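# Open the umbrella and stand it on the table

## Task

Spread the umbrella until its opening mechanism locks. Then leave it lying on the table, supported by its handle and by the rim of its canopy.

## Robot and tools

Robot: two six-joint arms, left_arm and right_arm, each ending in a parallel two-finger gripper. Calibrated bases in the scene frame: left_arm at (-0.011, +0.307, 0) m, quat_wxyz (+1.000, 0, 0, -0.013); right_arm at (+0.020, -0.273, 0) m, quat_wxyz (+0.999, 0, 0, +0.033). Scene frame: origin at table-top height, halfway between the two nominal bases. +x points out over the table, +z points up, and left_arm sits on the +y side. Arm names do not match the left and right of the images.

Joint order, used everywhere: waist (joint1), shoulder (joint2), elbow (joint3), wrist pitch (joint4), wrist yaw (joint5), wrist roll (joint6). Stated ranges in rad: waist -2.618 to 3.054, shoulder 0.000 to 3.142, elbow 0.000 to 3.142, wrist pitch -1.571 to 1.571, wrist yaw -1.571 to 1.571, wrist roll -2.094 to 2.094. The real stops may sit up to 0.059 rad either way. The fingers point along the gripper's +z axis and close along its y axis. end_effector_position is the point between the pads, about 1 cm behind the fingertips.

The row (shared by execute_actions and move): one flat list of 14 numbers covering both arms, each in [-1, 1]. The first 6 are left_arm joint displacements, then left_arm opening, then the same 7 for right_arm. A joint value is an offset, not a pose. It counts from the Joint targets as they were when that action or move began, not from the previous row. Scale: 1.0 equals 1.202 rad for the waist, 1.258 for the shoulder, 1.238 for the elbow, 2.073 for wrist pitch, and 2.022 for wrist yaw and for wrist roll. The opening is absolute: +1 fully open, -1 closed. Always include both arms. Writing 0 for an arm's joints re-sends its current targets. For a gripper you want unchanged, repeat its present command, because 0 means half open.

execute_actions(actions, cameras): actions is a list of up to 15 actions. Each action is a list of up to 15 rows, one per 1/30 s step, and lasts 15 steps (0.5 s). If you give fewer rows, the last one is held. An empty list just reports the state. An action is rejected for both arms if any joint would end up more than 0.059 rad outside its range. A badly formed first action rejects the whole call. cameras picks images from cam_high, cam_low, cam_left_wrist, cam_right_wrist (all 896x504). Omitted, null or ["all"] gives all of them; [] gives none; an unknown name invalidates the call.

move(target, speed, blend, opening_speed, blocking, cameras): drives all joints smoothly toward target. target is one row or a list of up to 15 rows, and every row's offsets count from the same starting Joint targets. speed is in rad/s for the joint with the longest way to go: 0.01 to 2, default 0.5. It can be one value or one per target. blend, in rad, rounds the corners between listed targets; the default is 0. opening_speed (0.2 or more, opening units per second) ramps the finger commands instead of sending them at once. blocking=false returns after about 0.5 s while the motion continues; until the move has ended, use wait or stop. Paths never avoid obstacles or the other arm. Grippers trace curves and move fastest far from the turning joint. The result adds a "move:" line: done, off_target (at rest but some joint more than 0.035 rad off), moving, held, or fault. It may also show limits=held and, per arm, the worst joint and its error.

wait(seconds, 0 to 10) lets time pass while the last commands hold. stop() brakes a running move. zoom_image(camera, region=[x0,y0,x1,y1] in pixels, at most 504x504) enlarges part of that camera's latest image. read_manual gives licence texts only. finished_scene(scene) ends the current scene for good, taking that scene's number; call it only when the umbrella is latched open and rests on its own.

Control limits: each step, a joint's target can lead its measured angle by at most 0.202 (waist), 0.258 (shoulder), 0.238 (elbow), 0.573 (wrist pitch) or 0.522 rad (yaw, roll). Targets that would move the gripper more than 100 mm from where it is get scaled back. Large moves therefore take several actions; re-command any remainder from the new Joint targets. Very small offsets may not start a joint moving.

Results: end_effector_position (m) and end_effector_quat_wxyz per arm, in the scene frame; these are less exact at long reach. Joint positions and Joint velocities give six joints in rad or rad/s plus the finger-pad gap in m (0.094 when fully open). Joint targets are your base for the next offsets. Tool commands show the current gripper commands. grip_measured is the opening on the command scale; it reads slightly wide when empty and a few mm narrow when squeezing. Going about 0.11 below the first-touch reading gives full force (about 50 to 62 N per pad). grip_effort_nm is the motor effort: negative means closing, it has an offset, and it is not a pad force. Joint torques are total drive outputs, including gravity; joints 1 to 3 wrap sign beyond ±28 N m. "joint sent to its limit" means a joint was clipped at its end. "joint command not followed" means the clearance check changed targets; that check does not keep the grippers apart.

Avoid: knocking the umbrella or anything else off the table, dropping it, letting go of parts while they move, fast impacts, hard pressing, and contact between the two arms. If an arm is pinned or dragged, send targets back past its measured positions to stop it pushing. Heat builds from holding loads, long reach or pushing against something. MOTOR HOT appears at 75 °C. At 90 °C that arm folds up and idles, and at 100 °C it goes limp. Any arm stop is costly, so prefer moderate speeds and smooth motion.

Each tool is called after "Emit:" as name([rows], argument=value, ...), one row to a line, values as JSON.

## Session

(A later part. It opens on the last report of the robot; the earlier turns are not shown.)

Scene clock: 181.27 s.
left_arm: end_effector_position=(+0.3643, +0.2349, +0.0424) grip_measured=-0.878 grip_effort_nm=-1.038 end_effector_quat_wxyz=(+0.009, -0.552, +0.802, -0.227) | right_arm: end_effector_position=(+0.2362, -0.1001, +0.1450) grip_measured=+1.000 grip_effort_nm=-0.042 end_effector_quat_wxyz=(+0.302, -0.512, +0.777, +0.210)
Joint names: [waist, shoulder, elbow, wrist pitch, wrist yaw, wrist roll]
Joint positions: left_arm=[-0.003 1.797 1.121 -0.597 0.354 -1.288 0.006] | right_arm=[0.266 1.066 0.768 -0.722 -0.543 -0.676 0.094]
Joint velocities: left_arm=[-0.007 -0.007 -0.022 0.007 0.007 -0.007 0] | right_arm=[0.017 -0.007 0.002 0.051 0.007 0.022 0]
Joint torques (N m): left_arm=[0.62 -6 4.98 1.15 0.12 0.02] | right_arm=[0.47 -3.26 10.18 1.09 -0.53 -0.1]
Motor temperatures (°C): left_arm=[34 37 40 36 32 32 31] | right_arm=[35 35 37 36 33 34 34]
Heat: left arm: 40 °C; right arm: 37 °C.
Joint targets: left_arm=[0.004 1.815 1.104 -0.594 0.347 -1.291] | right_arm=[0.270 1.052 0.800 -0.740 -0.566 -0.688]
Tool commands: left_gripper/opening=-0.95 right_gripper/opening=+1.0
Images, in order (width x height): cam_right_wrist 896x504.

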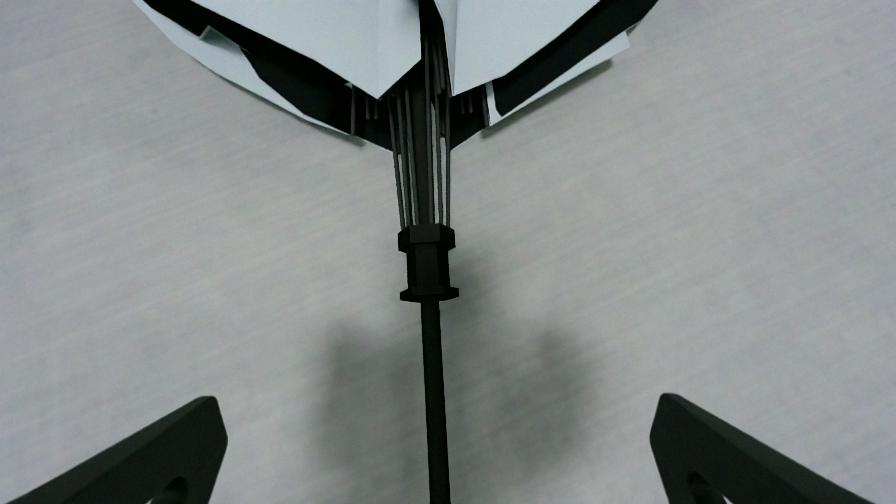

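Emit:
execute_actions(actions=[], cameras=["cam_left_wrist", "cam_high", "cam_low"])

Emit:
zoom_image(camera="cam_left_wrist", region=[340, 384, 560, 504])

Emit:
zoom_image(camera="cam_high", region=[520, 200, 660, 290])

Emit:
zoom_image(camera="cam_low", region=[560, 230, 760, 350])

Scene clock: 186.53 s.
left_arm: end_effector_position=(+0.3643, +0.2349, +0.0424) grip_measured=-0.878 grip_effort_nm=-1.038 end_effector_quat_wxyz=(+0.009, -0.552, +0.802, -0.227) | right_arm: end_effector_position=(+0.2361, -0.1002, +0.1449) grip_measured=+1.000 grip_effort_nm=-0.032 end_effector_quat_wxyz=(+0.302, -0.512, +0.777, +0.210)
Joint names: [waist, shoulder, elbow, wrist pitch, wrist yaw, wrist roll]
Joint positions: left_arm=[-0.003 1.797 1.121 -0.597 0.354 -1.288 0.006] | right_arm=[0.266 1.066 0.768 -0.723 -0.543 -0.676 0.094]
Joint velocities: left_arm=[0.007 0.002 0.007 0.007 0.081 -0.066 0] | right_arm=[-0.002 0.027 -0.002 0.007 0.095 -0.022 0]
Joint torques (N m): left_arm=[0.59 -5.98 4.98 1.15 0.12 0.02] | right_arm=[0.47 -3.23 10.25 1.09 -0.53 -0.09]
Motor temperatures (°C): left_arm=[34 37 40 36 32 32 31] | right_arm=[35 35 37 36 33 34 34]
Heat: left arm: 40 °C; right arm: 37 °C.
Joint targets: left_arm=[0.004 1.815 1.104 -0.594 0.347 -1.291] | right_arm=[0.270 1.052 0.800 -0.740 -0.566 -0.688]
Tool commands: left_gripper/opening=-0.95 right_gripper/opening=+1.0
Images, in order (width x height): cam_high 896x504, cam_low 896x504, cam_left_wrist 896x504.

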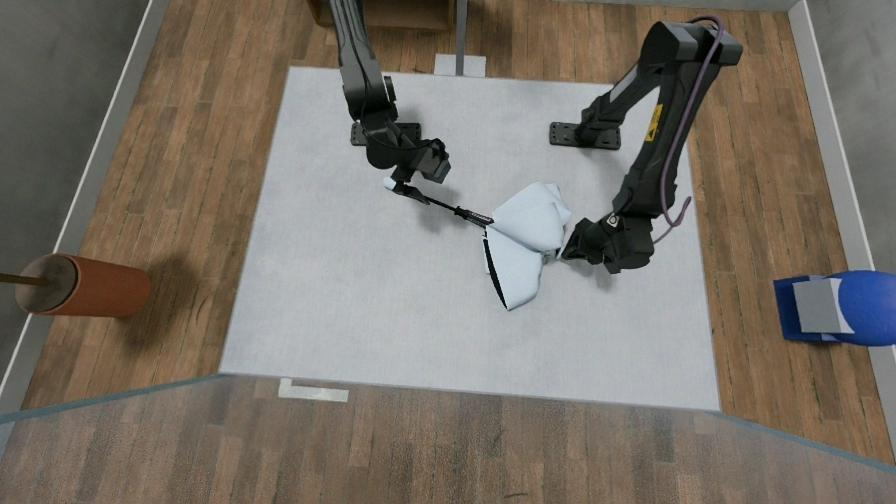

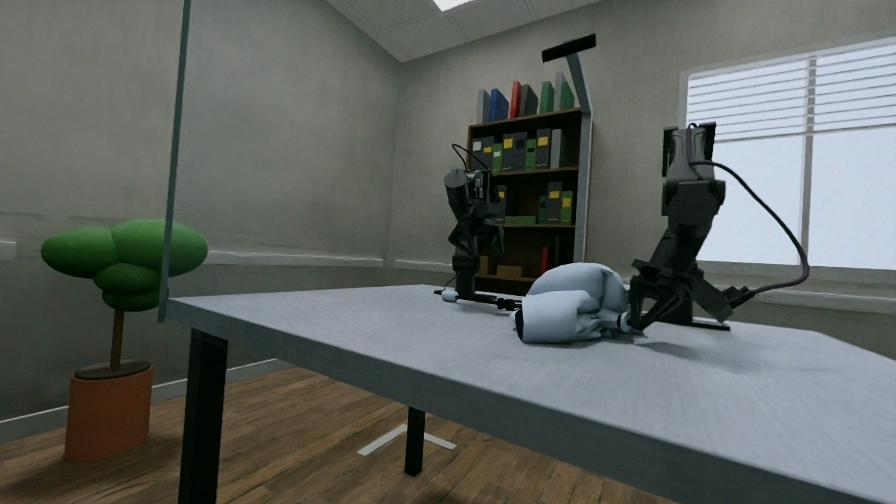

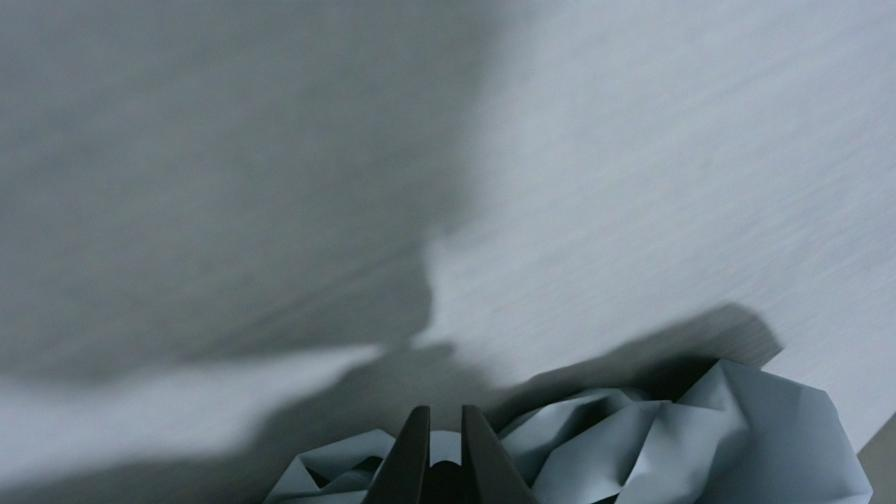

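Scaled by 2.291 from the camera's 896x504 image, which has a finer 1280x720 frame.

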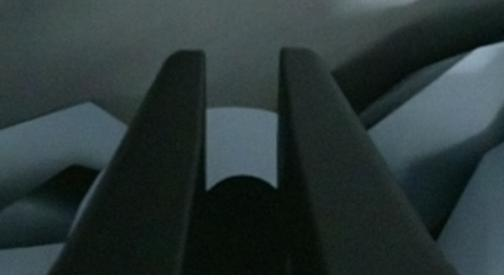

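Scaled by 3.600 from the camera's 896x504 image, which has a finer 1280x720 frame.

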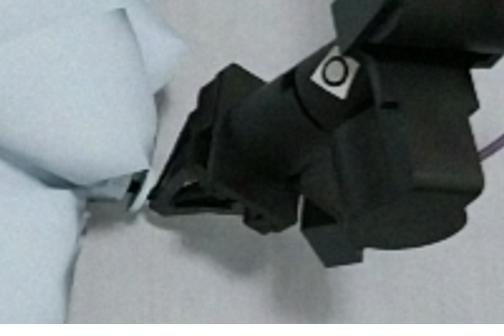

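Scaled by 2.520 from the camera's 896x504 image, which has a finer 1280x720 frame.

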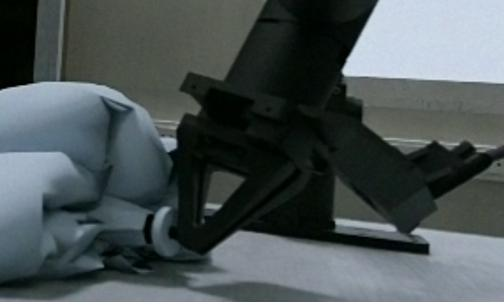

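Emit:
move(target=[-0.0757, -0.1232, 0.1397, -0.1023, -0.0658, -0.0183, -0.95, 0, 0, 0, 0, 0, 0, 1.0], speed=0.25)

Scene clock: 212.37 s.
left_arm: end_effector_position=(+0.3618, +0.2279, +0.1033) grip_measured=-0.878 grip_effort_nm=-1.033 end_effector_quat_wxyz=(+0.057, -0.544, +0.814, -0.194) | right_arm: end_effector_position=(+0.2361, -0.1002, +0.1449) grip_measured=+1.000 grip_effort_nm=-0.042 end_effector_quat_wxyz=(+0.302, -0.512, +0.777, +0.210)
Joint names: [waist, shoulder, elbow, wrist pitch, wrist yaw, wrist roll]
Joint positions: left_arm=[-0.082 1.682 1.251 -0.796 0.222 -1.325 0.006] | right_arm=[0.266 1.066 0.768 -0.723 -0.543 -0.676 0.094]
Joint velocities: left_arm=[-0.012 -0.007 0.002 -0.037 0.037 -0.022 0.001] | right_arm=[-0.022 -0.022 -0.002 -0.037 -0.051 -0.007 0]
Joint torques (N m): left_arm=[-0.44 -8.49 8.95 1.12 0.05 0.02] | right_arm=[0.51 -3.23 10.24 1.09 -0.53 -0.1]
Motor temperatures (°C): left_arm=[34 38 40 36 32 32 32] | right_arm=[35 35 38 36 33 34 34]
Heat: left arm: 40 °C; right arm: 38 °C.
Joint targets: left_arm=[-0.087 1.660 1.277 -0.806 0.214 -1.328] | right_arm=[0.270 1.052 0.800 -0.740 -0.566 -0.688]
move: done

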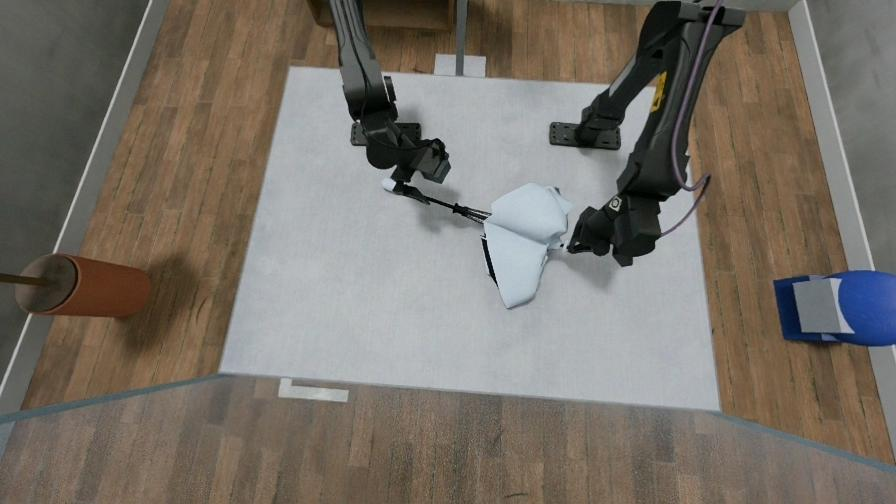

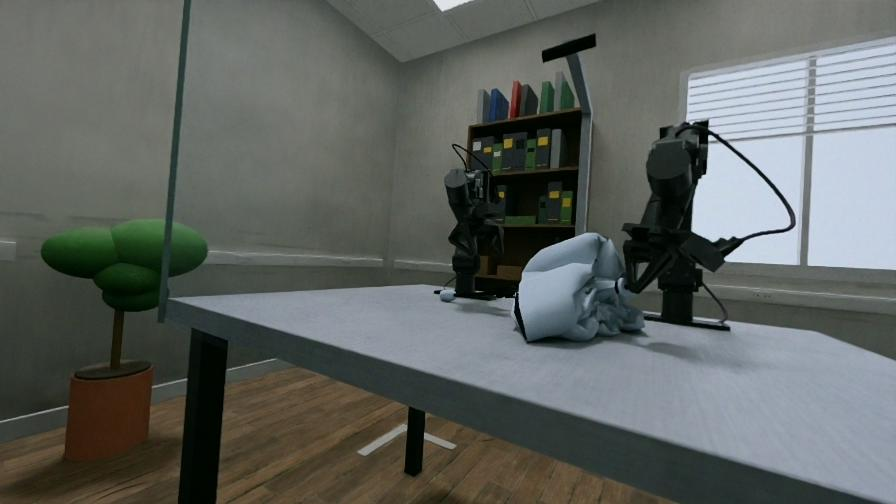

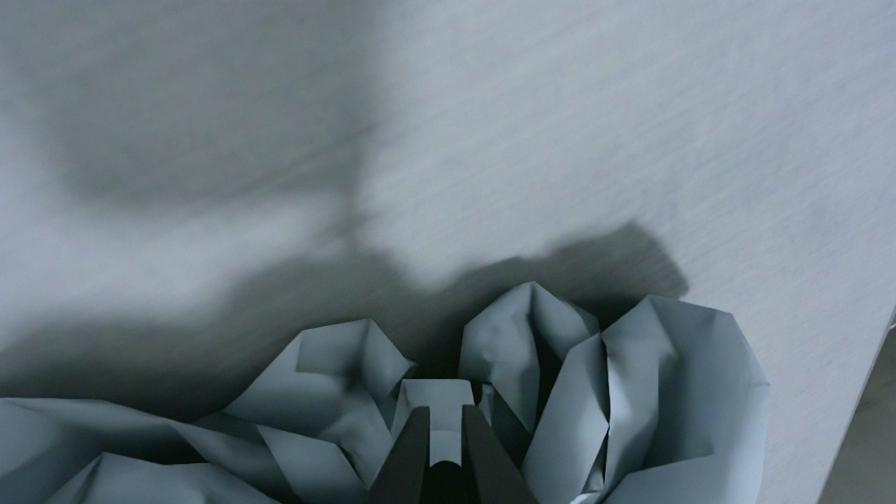

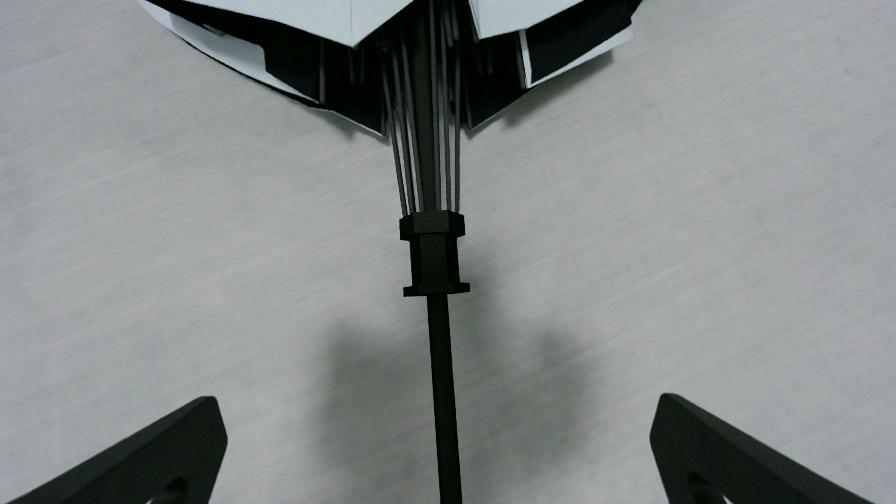

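Emit:
move([
  [-0.0948, -0.039, 0.1624, -0.1042, -0.0767, -0.0312, -0.95, 0, 0, 0, 0, 0, 0, 1.0],
  [-0.2155, -0.0127, 0.3861, -0.219, -0.1612, -0.0742, -0.95, 0, 0, 0, 0, 0, 0, 1.0],
], speed=0.3, blend=[0.1, 0])

Scene clock: 219.43 s.
left_arm: end_effector_position=(+0.3461, +0.1880, +0.2325) grip_measured=-0.878 grip_effort_nm=-1.033 end_effector_quat_wxyz=(+0.156, -0.522, +0.828, -0.130) | right_arm: end_effector_position=(+0.2361, -0.1002, +0.1449) grip_measured=+1.000 grip_effort_nm=-0.042 end_effector_quat_wxyz=(+0.302, -0.512, +0.777, +0.210)
Joint names: [waist, shoulder, elbow, wrist pitch, wrist yaw, wrist roll]
Joint positions: left_arm=[-0.341 1.648 1.727 -1.251 -0.093 -1.474 0.006] | right_arm=[0.266 1.066 0.768 -0.723 -0.543 -0.676 0.094]
Joint velocities: left_arm=[-0.012 -0.012 0.012 0.007 -0.081 0.007 0] | right_arm=[-0.012 -0.002 -0.002 -0.051 0.022 0.007 0]
Joint torques (N m): left_arm=[-0.39 -6.74 8.95 1.25 -0.25 0] | right_arm=[0.49 -3.23 10.17 1.09 -0.54 -0.1]
Motor temperatures (°C): left_arm=[34 37 41 36 32 32 32] | right_arm=[35 35 38 36 33 34 34]
Heat: left arm: 41 °C; right arm: 38 °C.
Joint targets: left_arm=[-0.346 1.644 1.755 -1.260 -0.111 -1.478] | right_arm=[0.270 1.052 0.800 -0.740 -0.566 -0.688]
move: done

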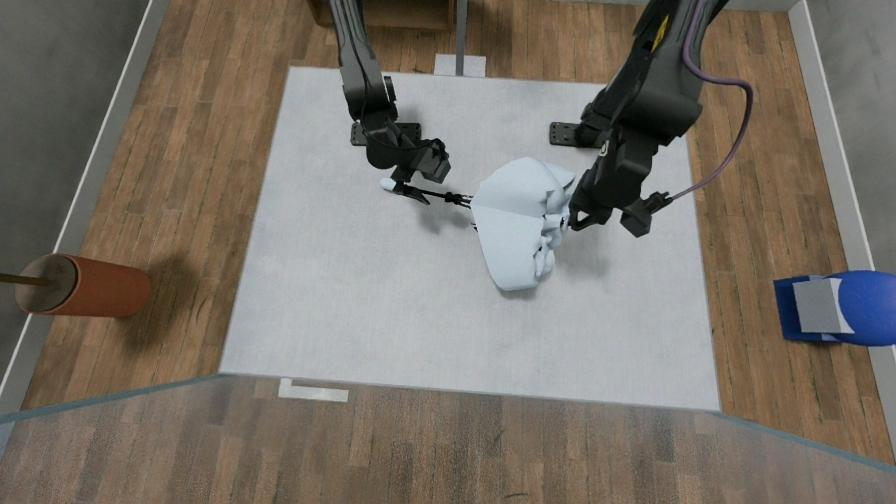

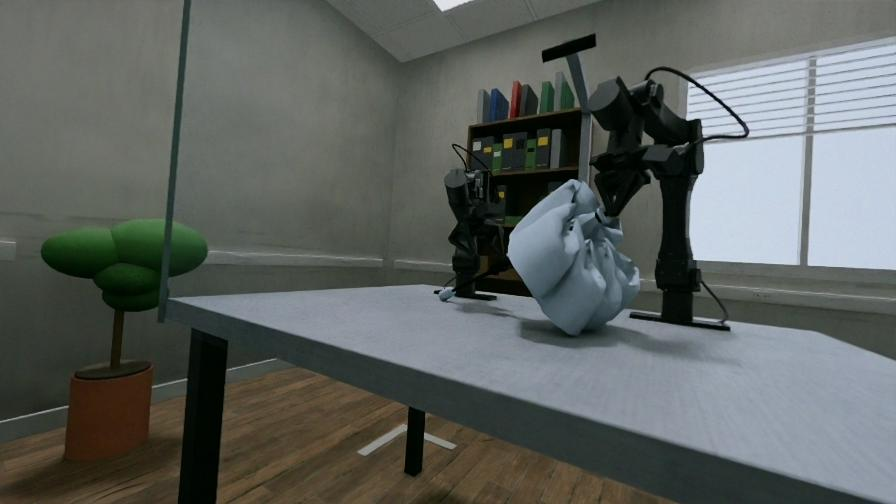

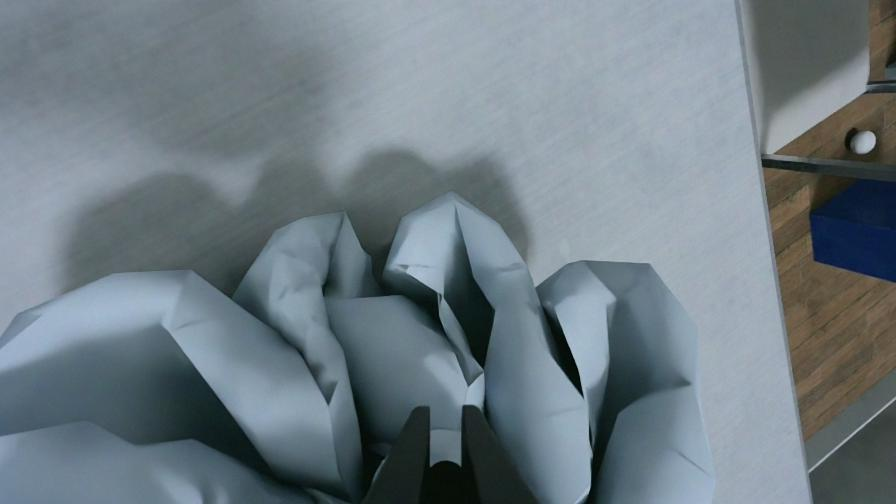

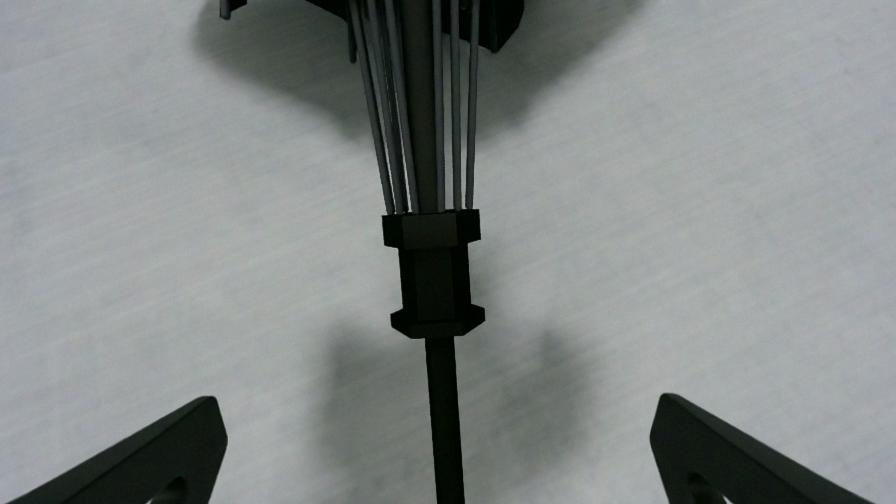

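Emit:
execute_actions(actions=[])

Scene clock: 231.70 s.
left_arm: end_effector_position=(+0.3459, +0.1882, +0.2324) grip_measured=-0.878 grip_effort_nm=-1.038 end_effector_quat_wxyz=(+0.156, -0.523, +0.828, -0.129) | right_arm: end_effector_position=(+0.2361, -0.1002, +0.1449) grip_measured=+1.000 grip_effort_nm=-0.046 end_effector_quat_wxyz=(+0.302, -0.512, +0.777, +0.210)
Joint names: [waist, shoulder, elbow, wrist pitch, wrist yaw, wrist roll]
Joint positions: left_arm=[-0.341 1.648 1.727 -1.252 -0.093 -1.474 0.006] | right_arm=[0.266 1.066 0.768 -0.723 -0.543 -0.676 0.094]
Joint velocities: left_arm=[0.002 -0.007 -0.002 -0.11 -0.022 -0.037 -0.001] | right_arm=[-0.002 -0.012 -0.012 -0.007 0.037 -0.007 0]
Joint torques (N m): left_arm=[-0.39 -6.72 8.99 1.24 -0.24 0] | right_arm=[0.51 -3.23 10.18 1.1 -0.52 -0.09]
Motor temperatures (°C): left_arm=[34 37 41 36 32 32 32] | right_arm=[35 35 38 36 33 34 34]
Heat: left arm: 41 °C; right arm: 38 °C.
Joint targets: left_arm=[-0.346 1.644 1.755 -1.260 -0.112 -1.478] | right_arm=[0.270 1.052 0.800 -0.740 -0.566 -0.688]
Tool commands: left_gripper/opening=-0.95 right_gripper/opening=+1.0

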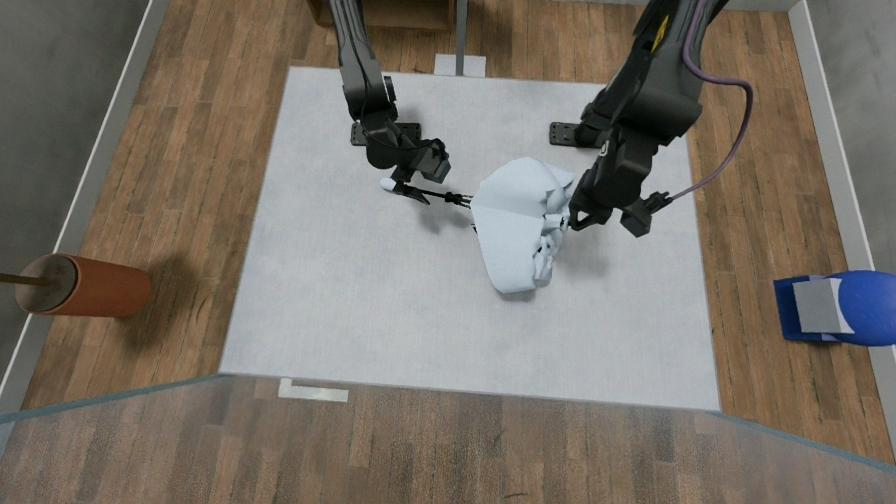

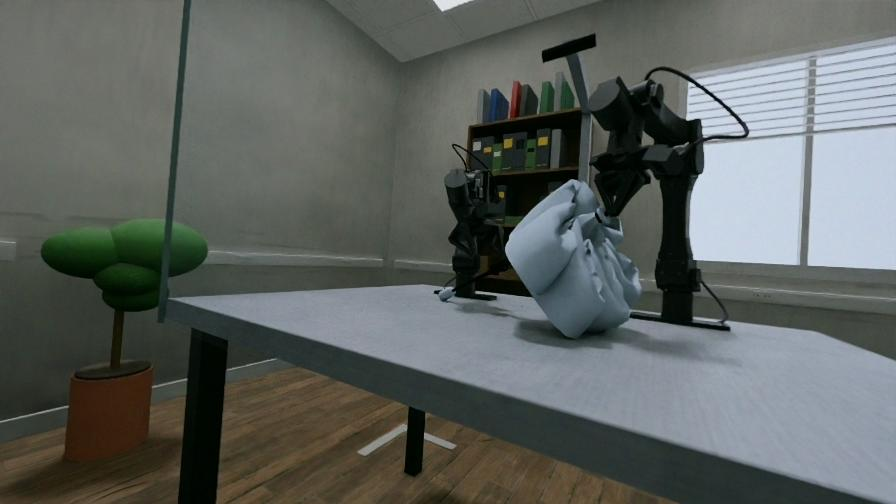

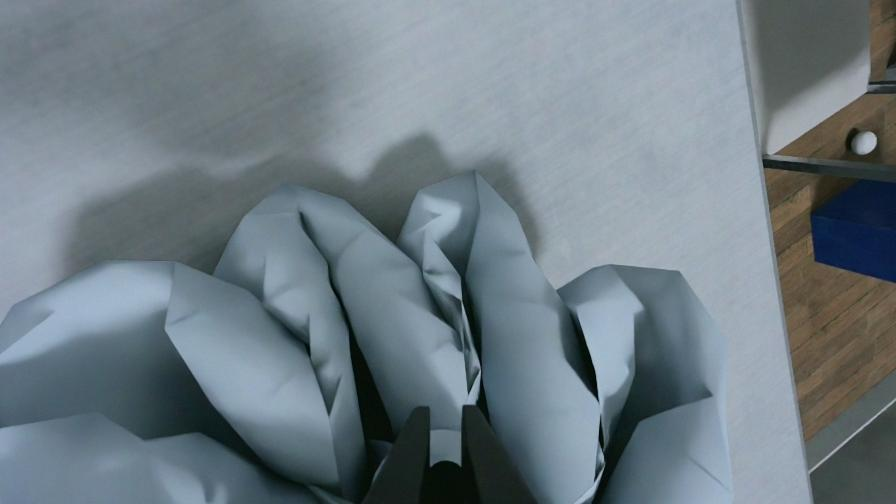

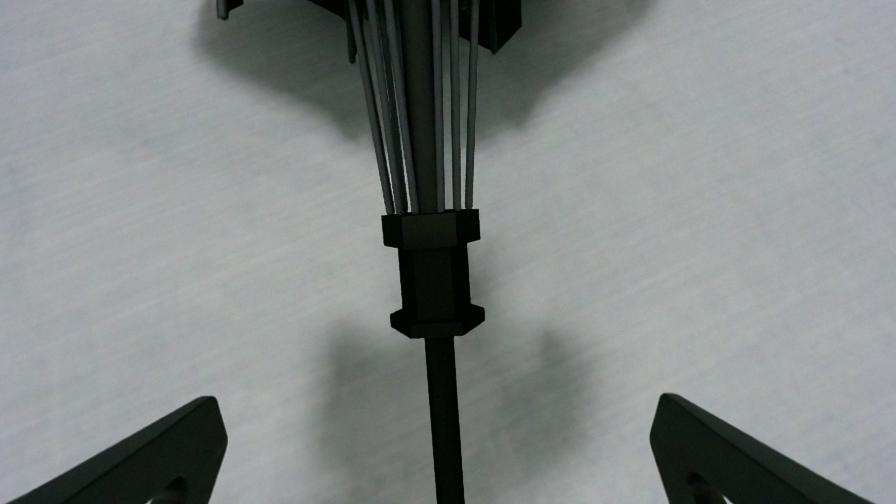

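Emit:
move(target=[0,0,0,0,0,0,-0.95,-0.2047,-0.0731,-0.3319,0.2428,-0.188,-0.0076,1.0], speed=0.4, cameras=["cam_right_wrist","cam_high","cam_low"])

Scene clock: 301.50 s.
left_arm: end_effector_position=(+0.3459, +0.1882, +0.2324) grip_measured=-0.878 grip_effort_nm=-1.038 end_effector_quat_wxyz=(+0.156, -0.523, +0.828, -0.129) | right_arm: end_effector_position=(+0.2382, -0.1085, +0.1259) grip_measured=+1.000 grip_effort_nm=-0.042 end_effector_quat_wxyz=(+0.436, -0.470, +0.707, +0.299)
Joint names: [waist, shoulder, elbow, wrist pitch, wrist yaw, wrist roll]
Joint positions: left_arm=[-0.341 1.648 1.727 -1.252 -0.093 -1.474 0.006] | right_arm=[0.03 0.978 0.409 -0.25 -0.921 -0.691 0.094]
Joint velocities: left_arm=[-0.007 -0.017 0.032 0.037 -0.007 0.007 0.001] | right_arm=[-0.012 -0.017 -0.012 0.066 0.037 -0.022 0]
Joint torques (N m): left_arm=[-0.4 -6.75 8.98 1.24 -0.24 0.01] | right_arm=[-0.53 -2.81 5.57 1.52 -0.65 -0.1]
Motor temperatures (°C): left_arm=[34 36 41 36 32 32 33] | right_arm=[35 35 38 36 34 34 34]
Heat: left arm: 41 °C; right arm: 38 °C.
Joint targets: left_arm=[-0.346 1.644 1.755 -1.260 -0.112 -1.478] | right_arm=[0.024 0.960 0.389 -0.237 -0.946 -0.703]
move: done
Images, in order (width x height): cam_high 896x504, cam_low 896x504, cam_right_wrist 896x504.

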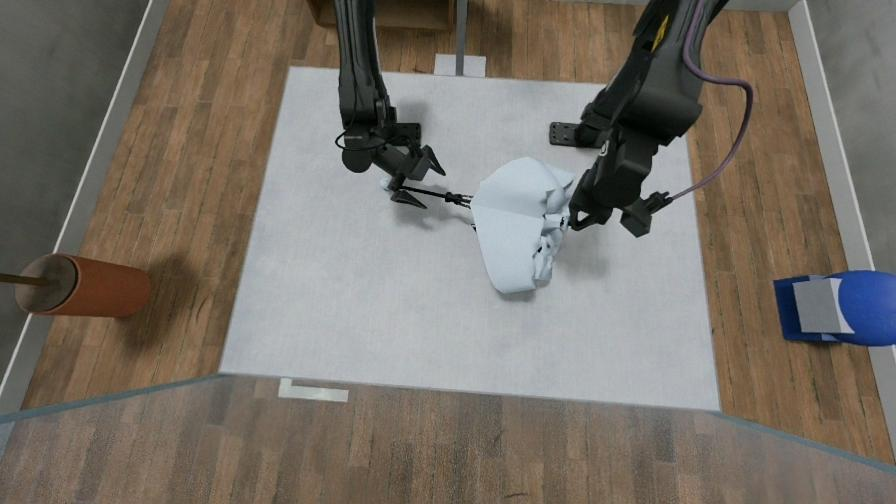

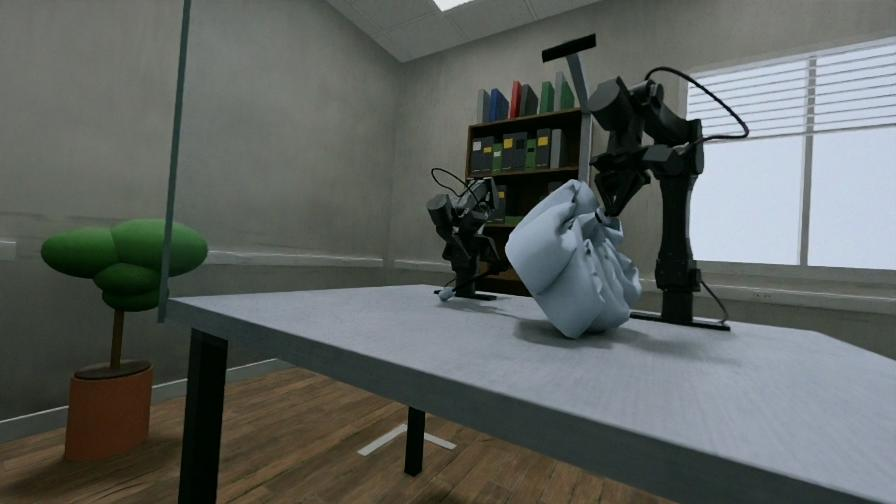

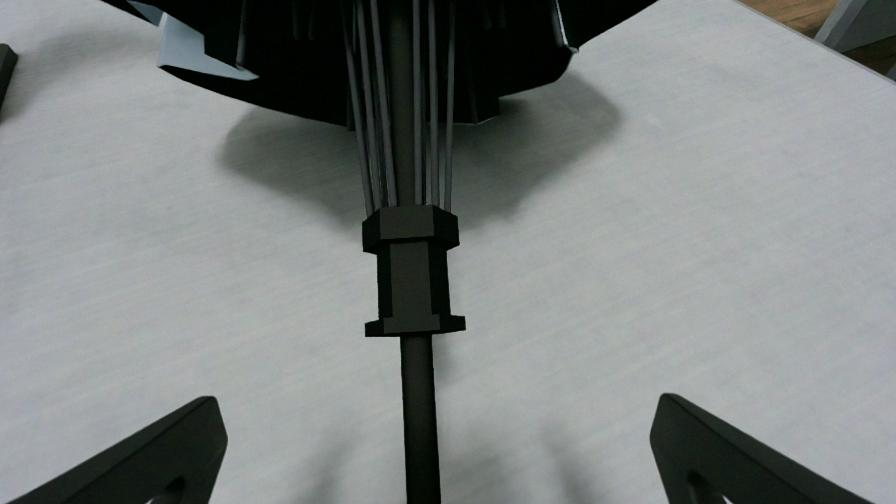

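Emit:
move(target=[0,0,0,0,0,0,-0.95,0.0821,0.1373,-0.1113,0.1774,0.0428,0.0575,0.6], speed=0.3, cameras=["cam_right_wrist"])

Scene clock: 319.50 s.
left_arm: end_effector_position=(+0.3459, +0.1882, +0.2324) grip_measured=-0.878 grip_effort_nm=-1.033 end_effector_quat_wxyz=(+0.156, -0.523, +0.828, -0.129) | right_arm: end_effector_position=(+0.2413, -0.0934, +0.0857) grip_measured=+0.602 grip_effort_nm=-0.144 end_effector_quat_wxyz=(+0.438, -0.473, +0.704, +0.298)
Joint names: [waist, shoulder, elbow, wrist pitch, wrist yaw, wrist roll]
Joint positions: left_arm=[-0.341 1.648 1.727 -1.252 -0.093 -1.474 0.006] | right_arm=[0.118 1.127 0.271 0.117 -0.861 -0.598 0.075]
Joint velocities: left_arm=[-0.017 -0.002 0.002 -0.051 -0.007 -0.007 0] | right_arm=[-0.022 0.007 0.002 0.007 -0.007 0.022 0]
Joint torques (N m): left_arm=[-0.39 -6.74 8.99 1.24 -0.24 0.01] | right_arm=[0.57 -1.54 5 1.59 -0.3 0.11]
Motor temperatures (°C): left_arm=[34 36 41 36 32 31 33] | right_arm=[35 35 37 38 34 34 34]
Heat: left arm: 41 °C; right arm: 38 °C.
Joint targets: left_arm=[-0.346 1.644 1.755 -1.260 -0.112 -1.478] | right_arm=[0.123 1.133 0.252 0.131 -0.859 -0.587]
move: done
Images, in order (width x height): cam_right_wrist 896x504.

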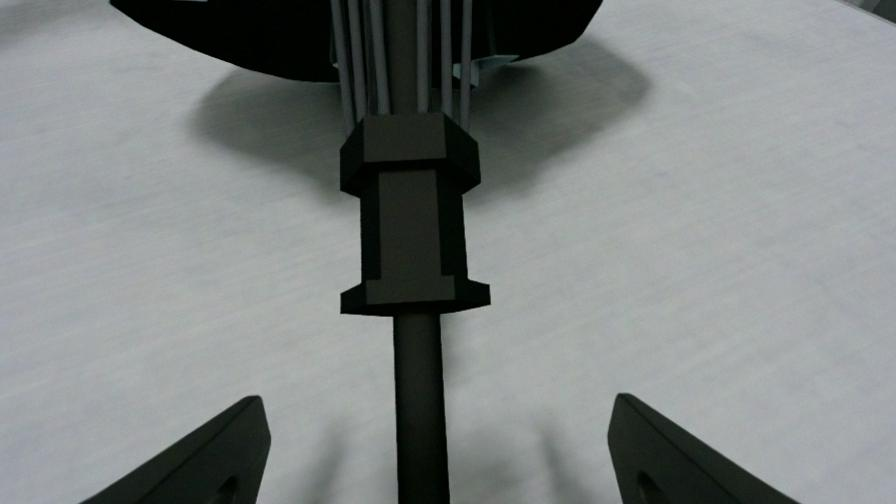

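Emit:
move(target=[0,0,0,0,0,0,-0.95,0,-0.0246,0,0,-0.0155,0,0.0], speed=0.3, cameras=["cam_right_wrist"])

Scene clock: 325.50 s.
left_arm: end_effector_position=(+0.3459, +0.1882, +0.2324) grip_measured=-0.878 grip_effort_nm=-1.038 end_effector_quat_wxyz=(+0.156, -0.523, +0.828, -0.129) | right_arm: end_effector_position=(+0.2410, -0.0928, +0.0882) grip_measured=+0.002 grip_effort_nm=-0.149 end_effector_quat_wxyz=(+0.441, -0.474, +0.701, +0.299)
Joint names: [waist, shoulder, elbow, wrist pitch, wrist yaw, wrist roll]
Joint positions: left_arm=[-0.341 1.648 1.727 -1.252 -0.093 -1.474 0.006] | right_arm=[0.118 1.119 0.271 0.118 -0.867 -0.597 0.047]
Joint velocities: left_arm=[0.007 -0.002 -0.017 -0.037 -0.037 -0.022 -0.001] | right_arm=[0.002 0.002 0.002 -0.007 0.007 -0.007 0.001]
Joint torques (N m): left_arm=[-0.39 -6.75 8.98 1.24 -0.25 0.01] | right_arm=[0.61 -3.23 5 1.59 -0.57 0.11]
Motor temperatures (°C): left_arm=[34 36 42 36 32 31 33] | right_arm=[35 35 37 38 34 34 34]
Heat: left arm: 42 °C; right arm: 38 °C.
Joint targets: left_arm=[-0.346 1.644 1.755 -1.260 -0.112 -1.478] | right_arm=[0.123 1.102 0.252 0.131 -0.891 -0.587]
move: done
Images, in order (width x height): cam_right_wrist 896x504.

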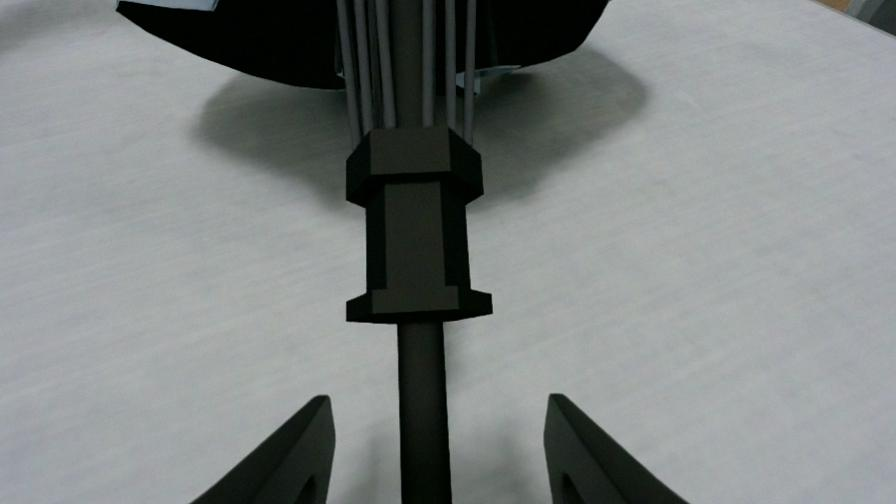

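Emit:
move(target=[0,0,0,0,0,0,-0.95,0,0,0,0,-0.0109,0,-0.3], speed=0.3, cameras=["cam_right_wrist"])

Scene clock: 328.30 s.
left_arm: end_effector_position=(+0.3459, +0.1882, +0.2324) grip_measured=-0.878 grip_effort_nm=-1.038 end_effector_quat_wxyz=(+0.156, -0.523, +0.828, -0.129) | right_arm: end_effector_position=(+0.2383, -0.0907, +0.0902) grip_measured=-0.298 grip_effort_nm=-0.149 end_effector_quat_wxyz=(+0.441, -0.476, +0.695, +0.309)
Joint names: [waist, shoulder, elbow, wrist pitch, wrist yaw, wrist roll]
Joint positions: left_arm=[-0.341 1.648 1.727 -1.252 -0.093 -1.474 0.006] | right_arm=[0.118 1.119 0.271 0.118 -0.889 -0.597 0.033]
Joint velocities: left_arm=[0.002 0.002 -0.012 -0.037 0.066 0.007 -0.001] | right_arm=[0.002 0.002 -0.017 0.022 -0.007 -0.037 -0.001]
Joint torques (N m): left_arm=[-0.39 -6.74 8.95 1.24 -0.24 0.01] | right_arm=[0.54 -3.29 5.01 1.59 -0.6 0.12]
Motor temperatures (°C): left_arm=[34 36 42 36 32 31 33] | right_arm=[35 35 37 38 34 34 34]
Heat: left arm: 42 °C; right arm: 38 °C.
Joint targets: left_arm=[-0.346 1.644 1.755 -1.260 -0.112 -1.478] | right_arm=[0.123 1.102 0.252 0.131 -0.912 -0.587]
move: done
Images, in order (width x height): cam_right_wrist 896x504.

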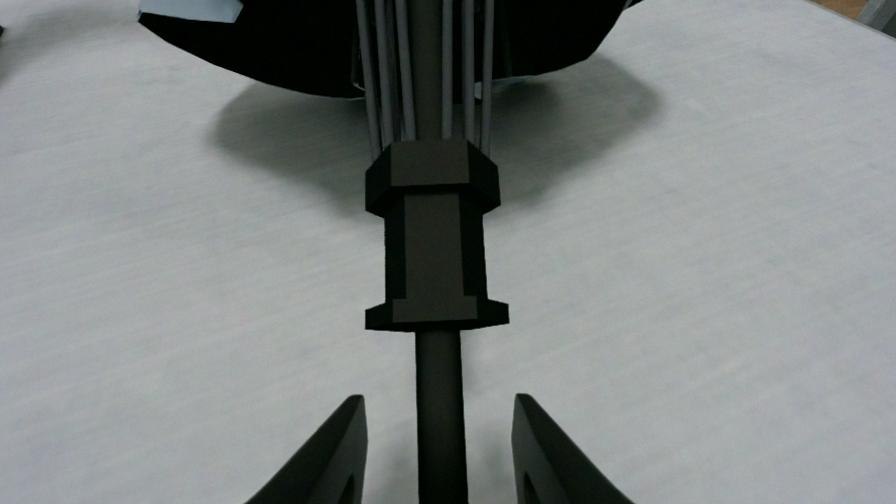

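Emit:
move(target=[0,0,0,0,0,0,-0.95,0.0549,0.0297,0.0567,0.0198,0.0427,0.0313,-0.68], speed=0.12, cameras=["cam_right_wrist","cam_low"])

Scene clock: 339.37 s.
left_arm: end_effector_position=(+0.3456, +0.1892, +0.2322) grip_measured=-0.878 grip_effort_nm=-1.043 end_effector_quat_wxyz=(+0.157, -0.523, +0.828, -0.127) | right_arm: end_effector_position=(+0.2430, -0.0795, +0.0946) grip_measured=-0.678 grip_effort_nm=-0.149 end_effector_quat_wxyz=(+0.441, -0.476, +0.697, +0.305)
Joint names: [waist, shoulder, elbow, wrist pitch, wrist yaw, wrist roll]
Joint positions: left_arm=[-0.341 1.648 1.727 -1.255 -0.098 -1.474 0.006] | right_arm=[0.184 1.132 0.291 0.159 -0.83 -0.535 0.015]
Joint velocities: left_arm=[-0.017 -0.007 0.007 0.022 -0.051 0.022 0] | right_arm=[-0.002 -0.007 0.002 -0.051 -0.007 -0.037 0]
Joint torques (N m): left_arm=[-0.4 -6.74 8.95 1.26 -0.21 0] | right_arm=[0.54 -1.51 9.43 1.65 -0.26 0.12]
Motor temperatures (°C): left_arm=[34 36 42 36 32 31 33] | right_arm=[35 34 37 39 34 34 34]
Heat: left arm: 42 °C; right arm: 39 °C.
Joint targets: left_arm=[-0.346 1.644 1.755 -1.260 -0.111 -1.478] | right_arm=[0.189 1.140 0.322 0.172 -0.826 -0.524]
move: done
Images, in order (width x height): cam_low 896x504, cam_right_wrist 896x504.

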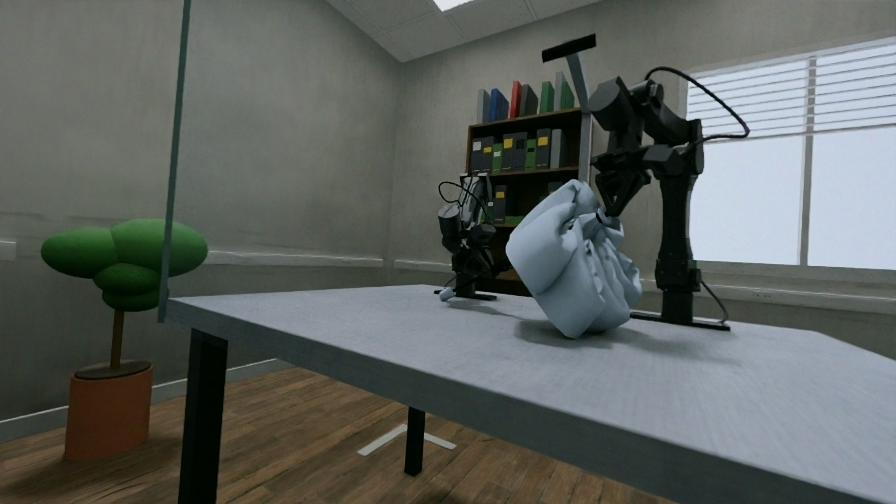

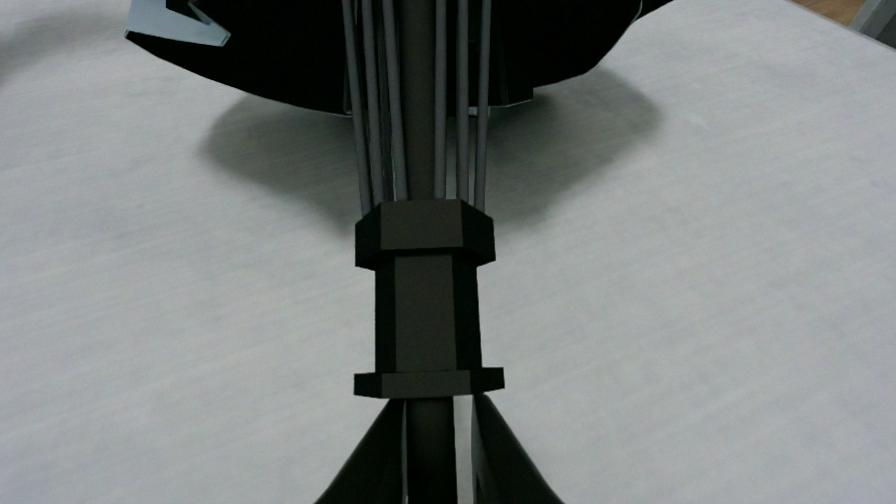

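Emit:
move(target=[0,0,0,0,0,0,-0.95,0.0677,0.0232,0.0334,0.0196,0.0256,0.0356,-0.68], speed=0.12, cameras=["cam_right_wrist","cam_low","cam_high"])

Scene clock: 347.03 s.
left_arm: end_effector_position=(+0.3477, +0.1955, +0.2329) grip_measured=-0.878 grip_effort_nm=-1.038 end_effector_quat_wxyz=(+0.171, -0.526, +0.825, -0.115) | right_arm: end_effector_position=(+0.2447, -0.0655, +0.0952) grip_measured=-0.678 grip_effort_nm=-0.149 end_effector_quat_wxyz=(+0.427, -0.472, +0.708, +0.308)
Joint names: [waist, shoulder, elbow, wrist pitch, wrist yaw, wrist roll]
Joint positions: left_arm=[-0.341 1.648 1.727 -1.255 -0.136 -1.474 0.006] | right_arm=[0.261 1.162 0.322 0.172 -0.766 -0.464 0.015]
Joint velocities: left_arm=[-0.007 -0.002 0.002 0.066 -0.022 -0.037 -0.001] | right_arm=[-0.012 -0.012 0.002 -0.081 0.022 -0.022 0]
Joint torques (N m): left_arm=[-0.39 -6.71 8.96 1.27 0.14 0.01] | right_arm=[1.02 -1.94 10.32 1.95 -0.37 0.14]
Motor temperatures (°C): left_arm=[34 36 42 36 32 31 33] | right_arm=[35 34 37 39 33 34 34]
Heat: left arm: 42 °C; right arm: 39 °C.
Joint targets: left_arm=[-0.346 1.644 1.755 -1.260 -0.112 -1.478] | right_arm=[0.270 1.169 0.363 0.212 -0.774 -0.452]
move: off_target (right_arm); right_arm: the elbow is farthest, 0.041 rad from its target
Images, in order (width x height): cam_high 896x504, cam_low 896x504, cam_right_wrist 896x504.

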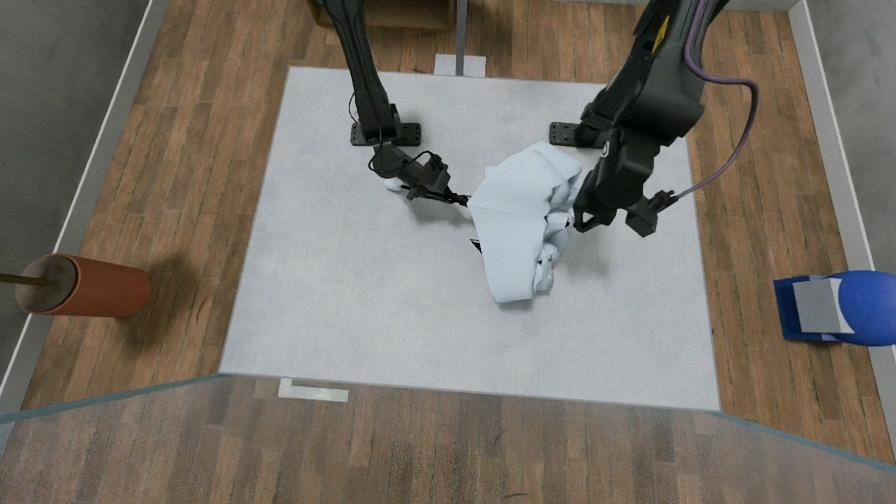

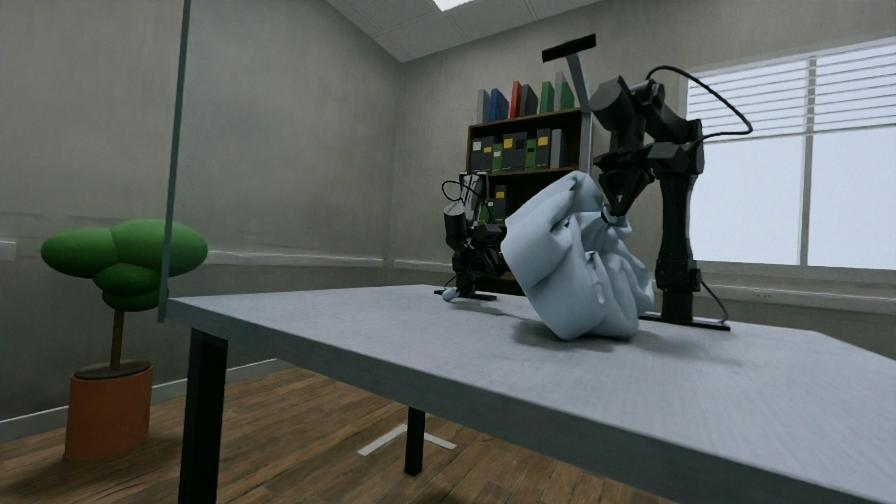

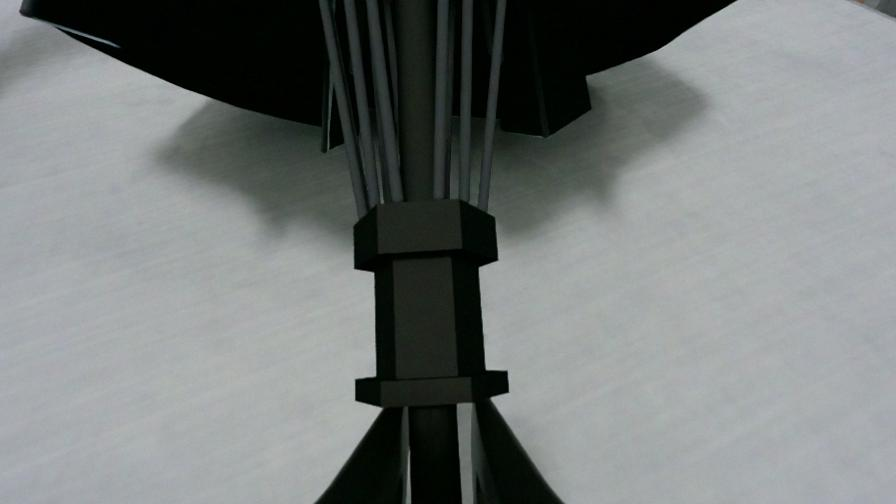

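Emit:
zoom_image(camera="cam_high", region=[340, 110, 640, 310])

Emit:
zoom_image(camera="cam_right_wrist", region=[220, 0, 720, 504])

Scaled by 1.680 from the camera's 896x504 image, which has a finer 1280x720 frame.

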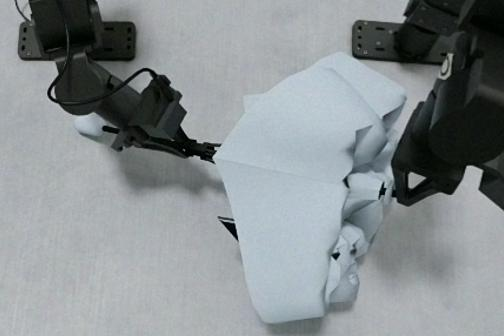

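Scaled by 1.000.

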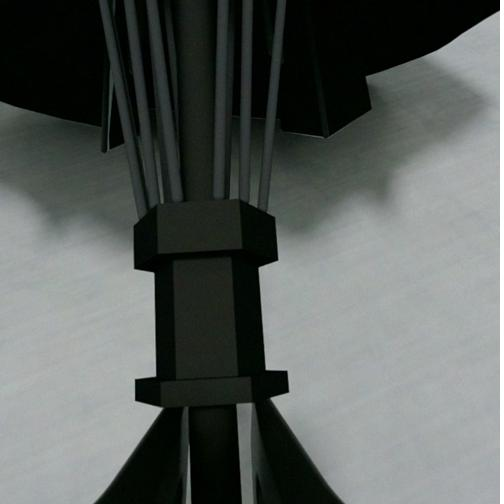

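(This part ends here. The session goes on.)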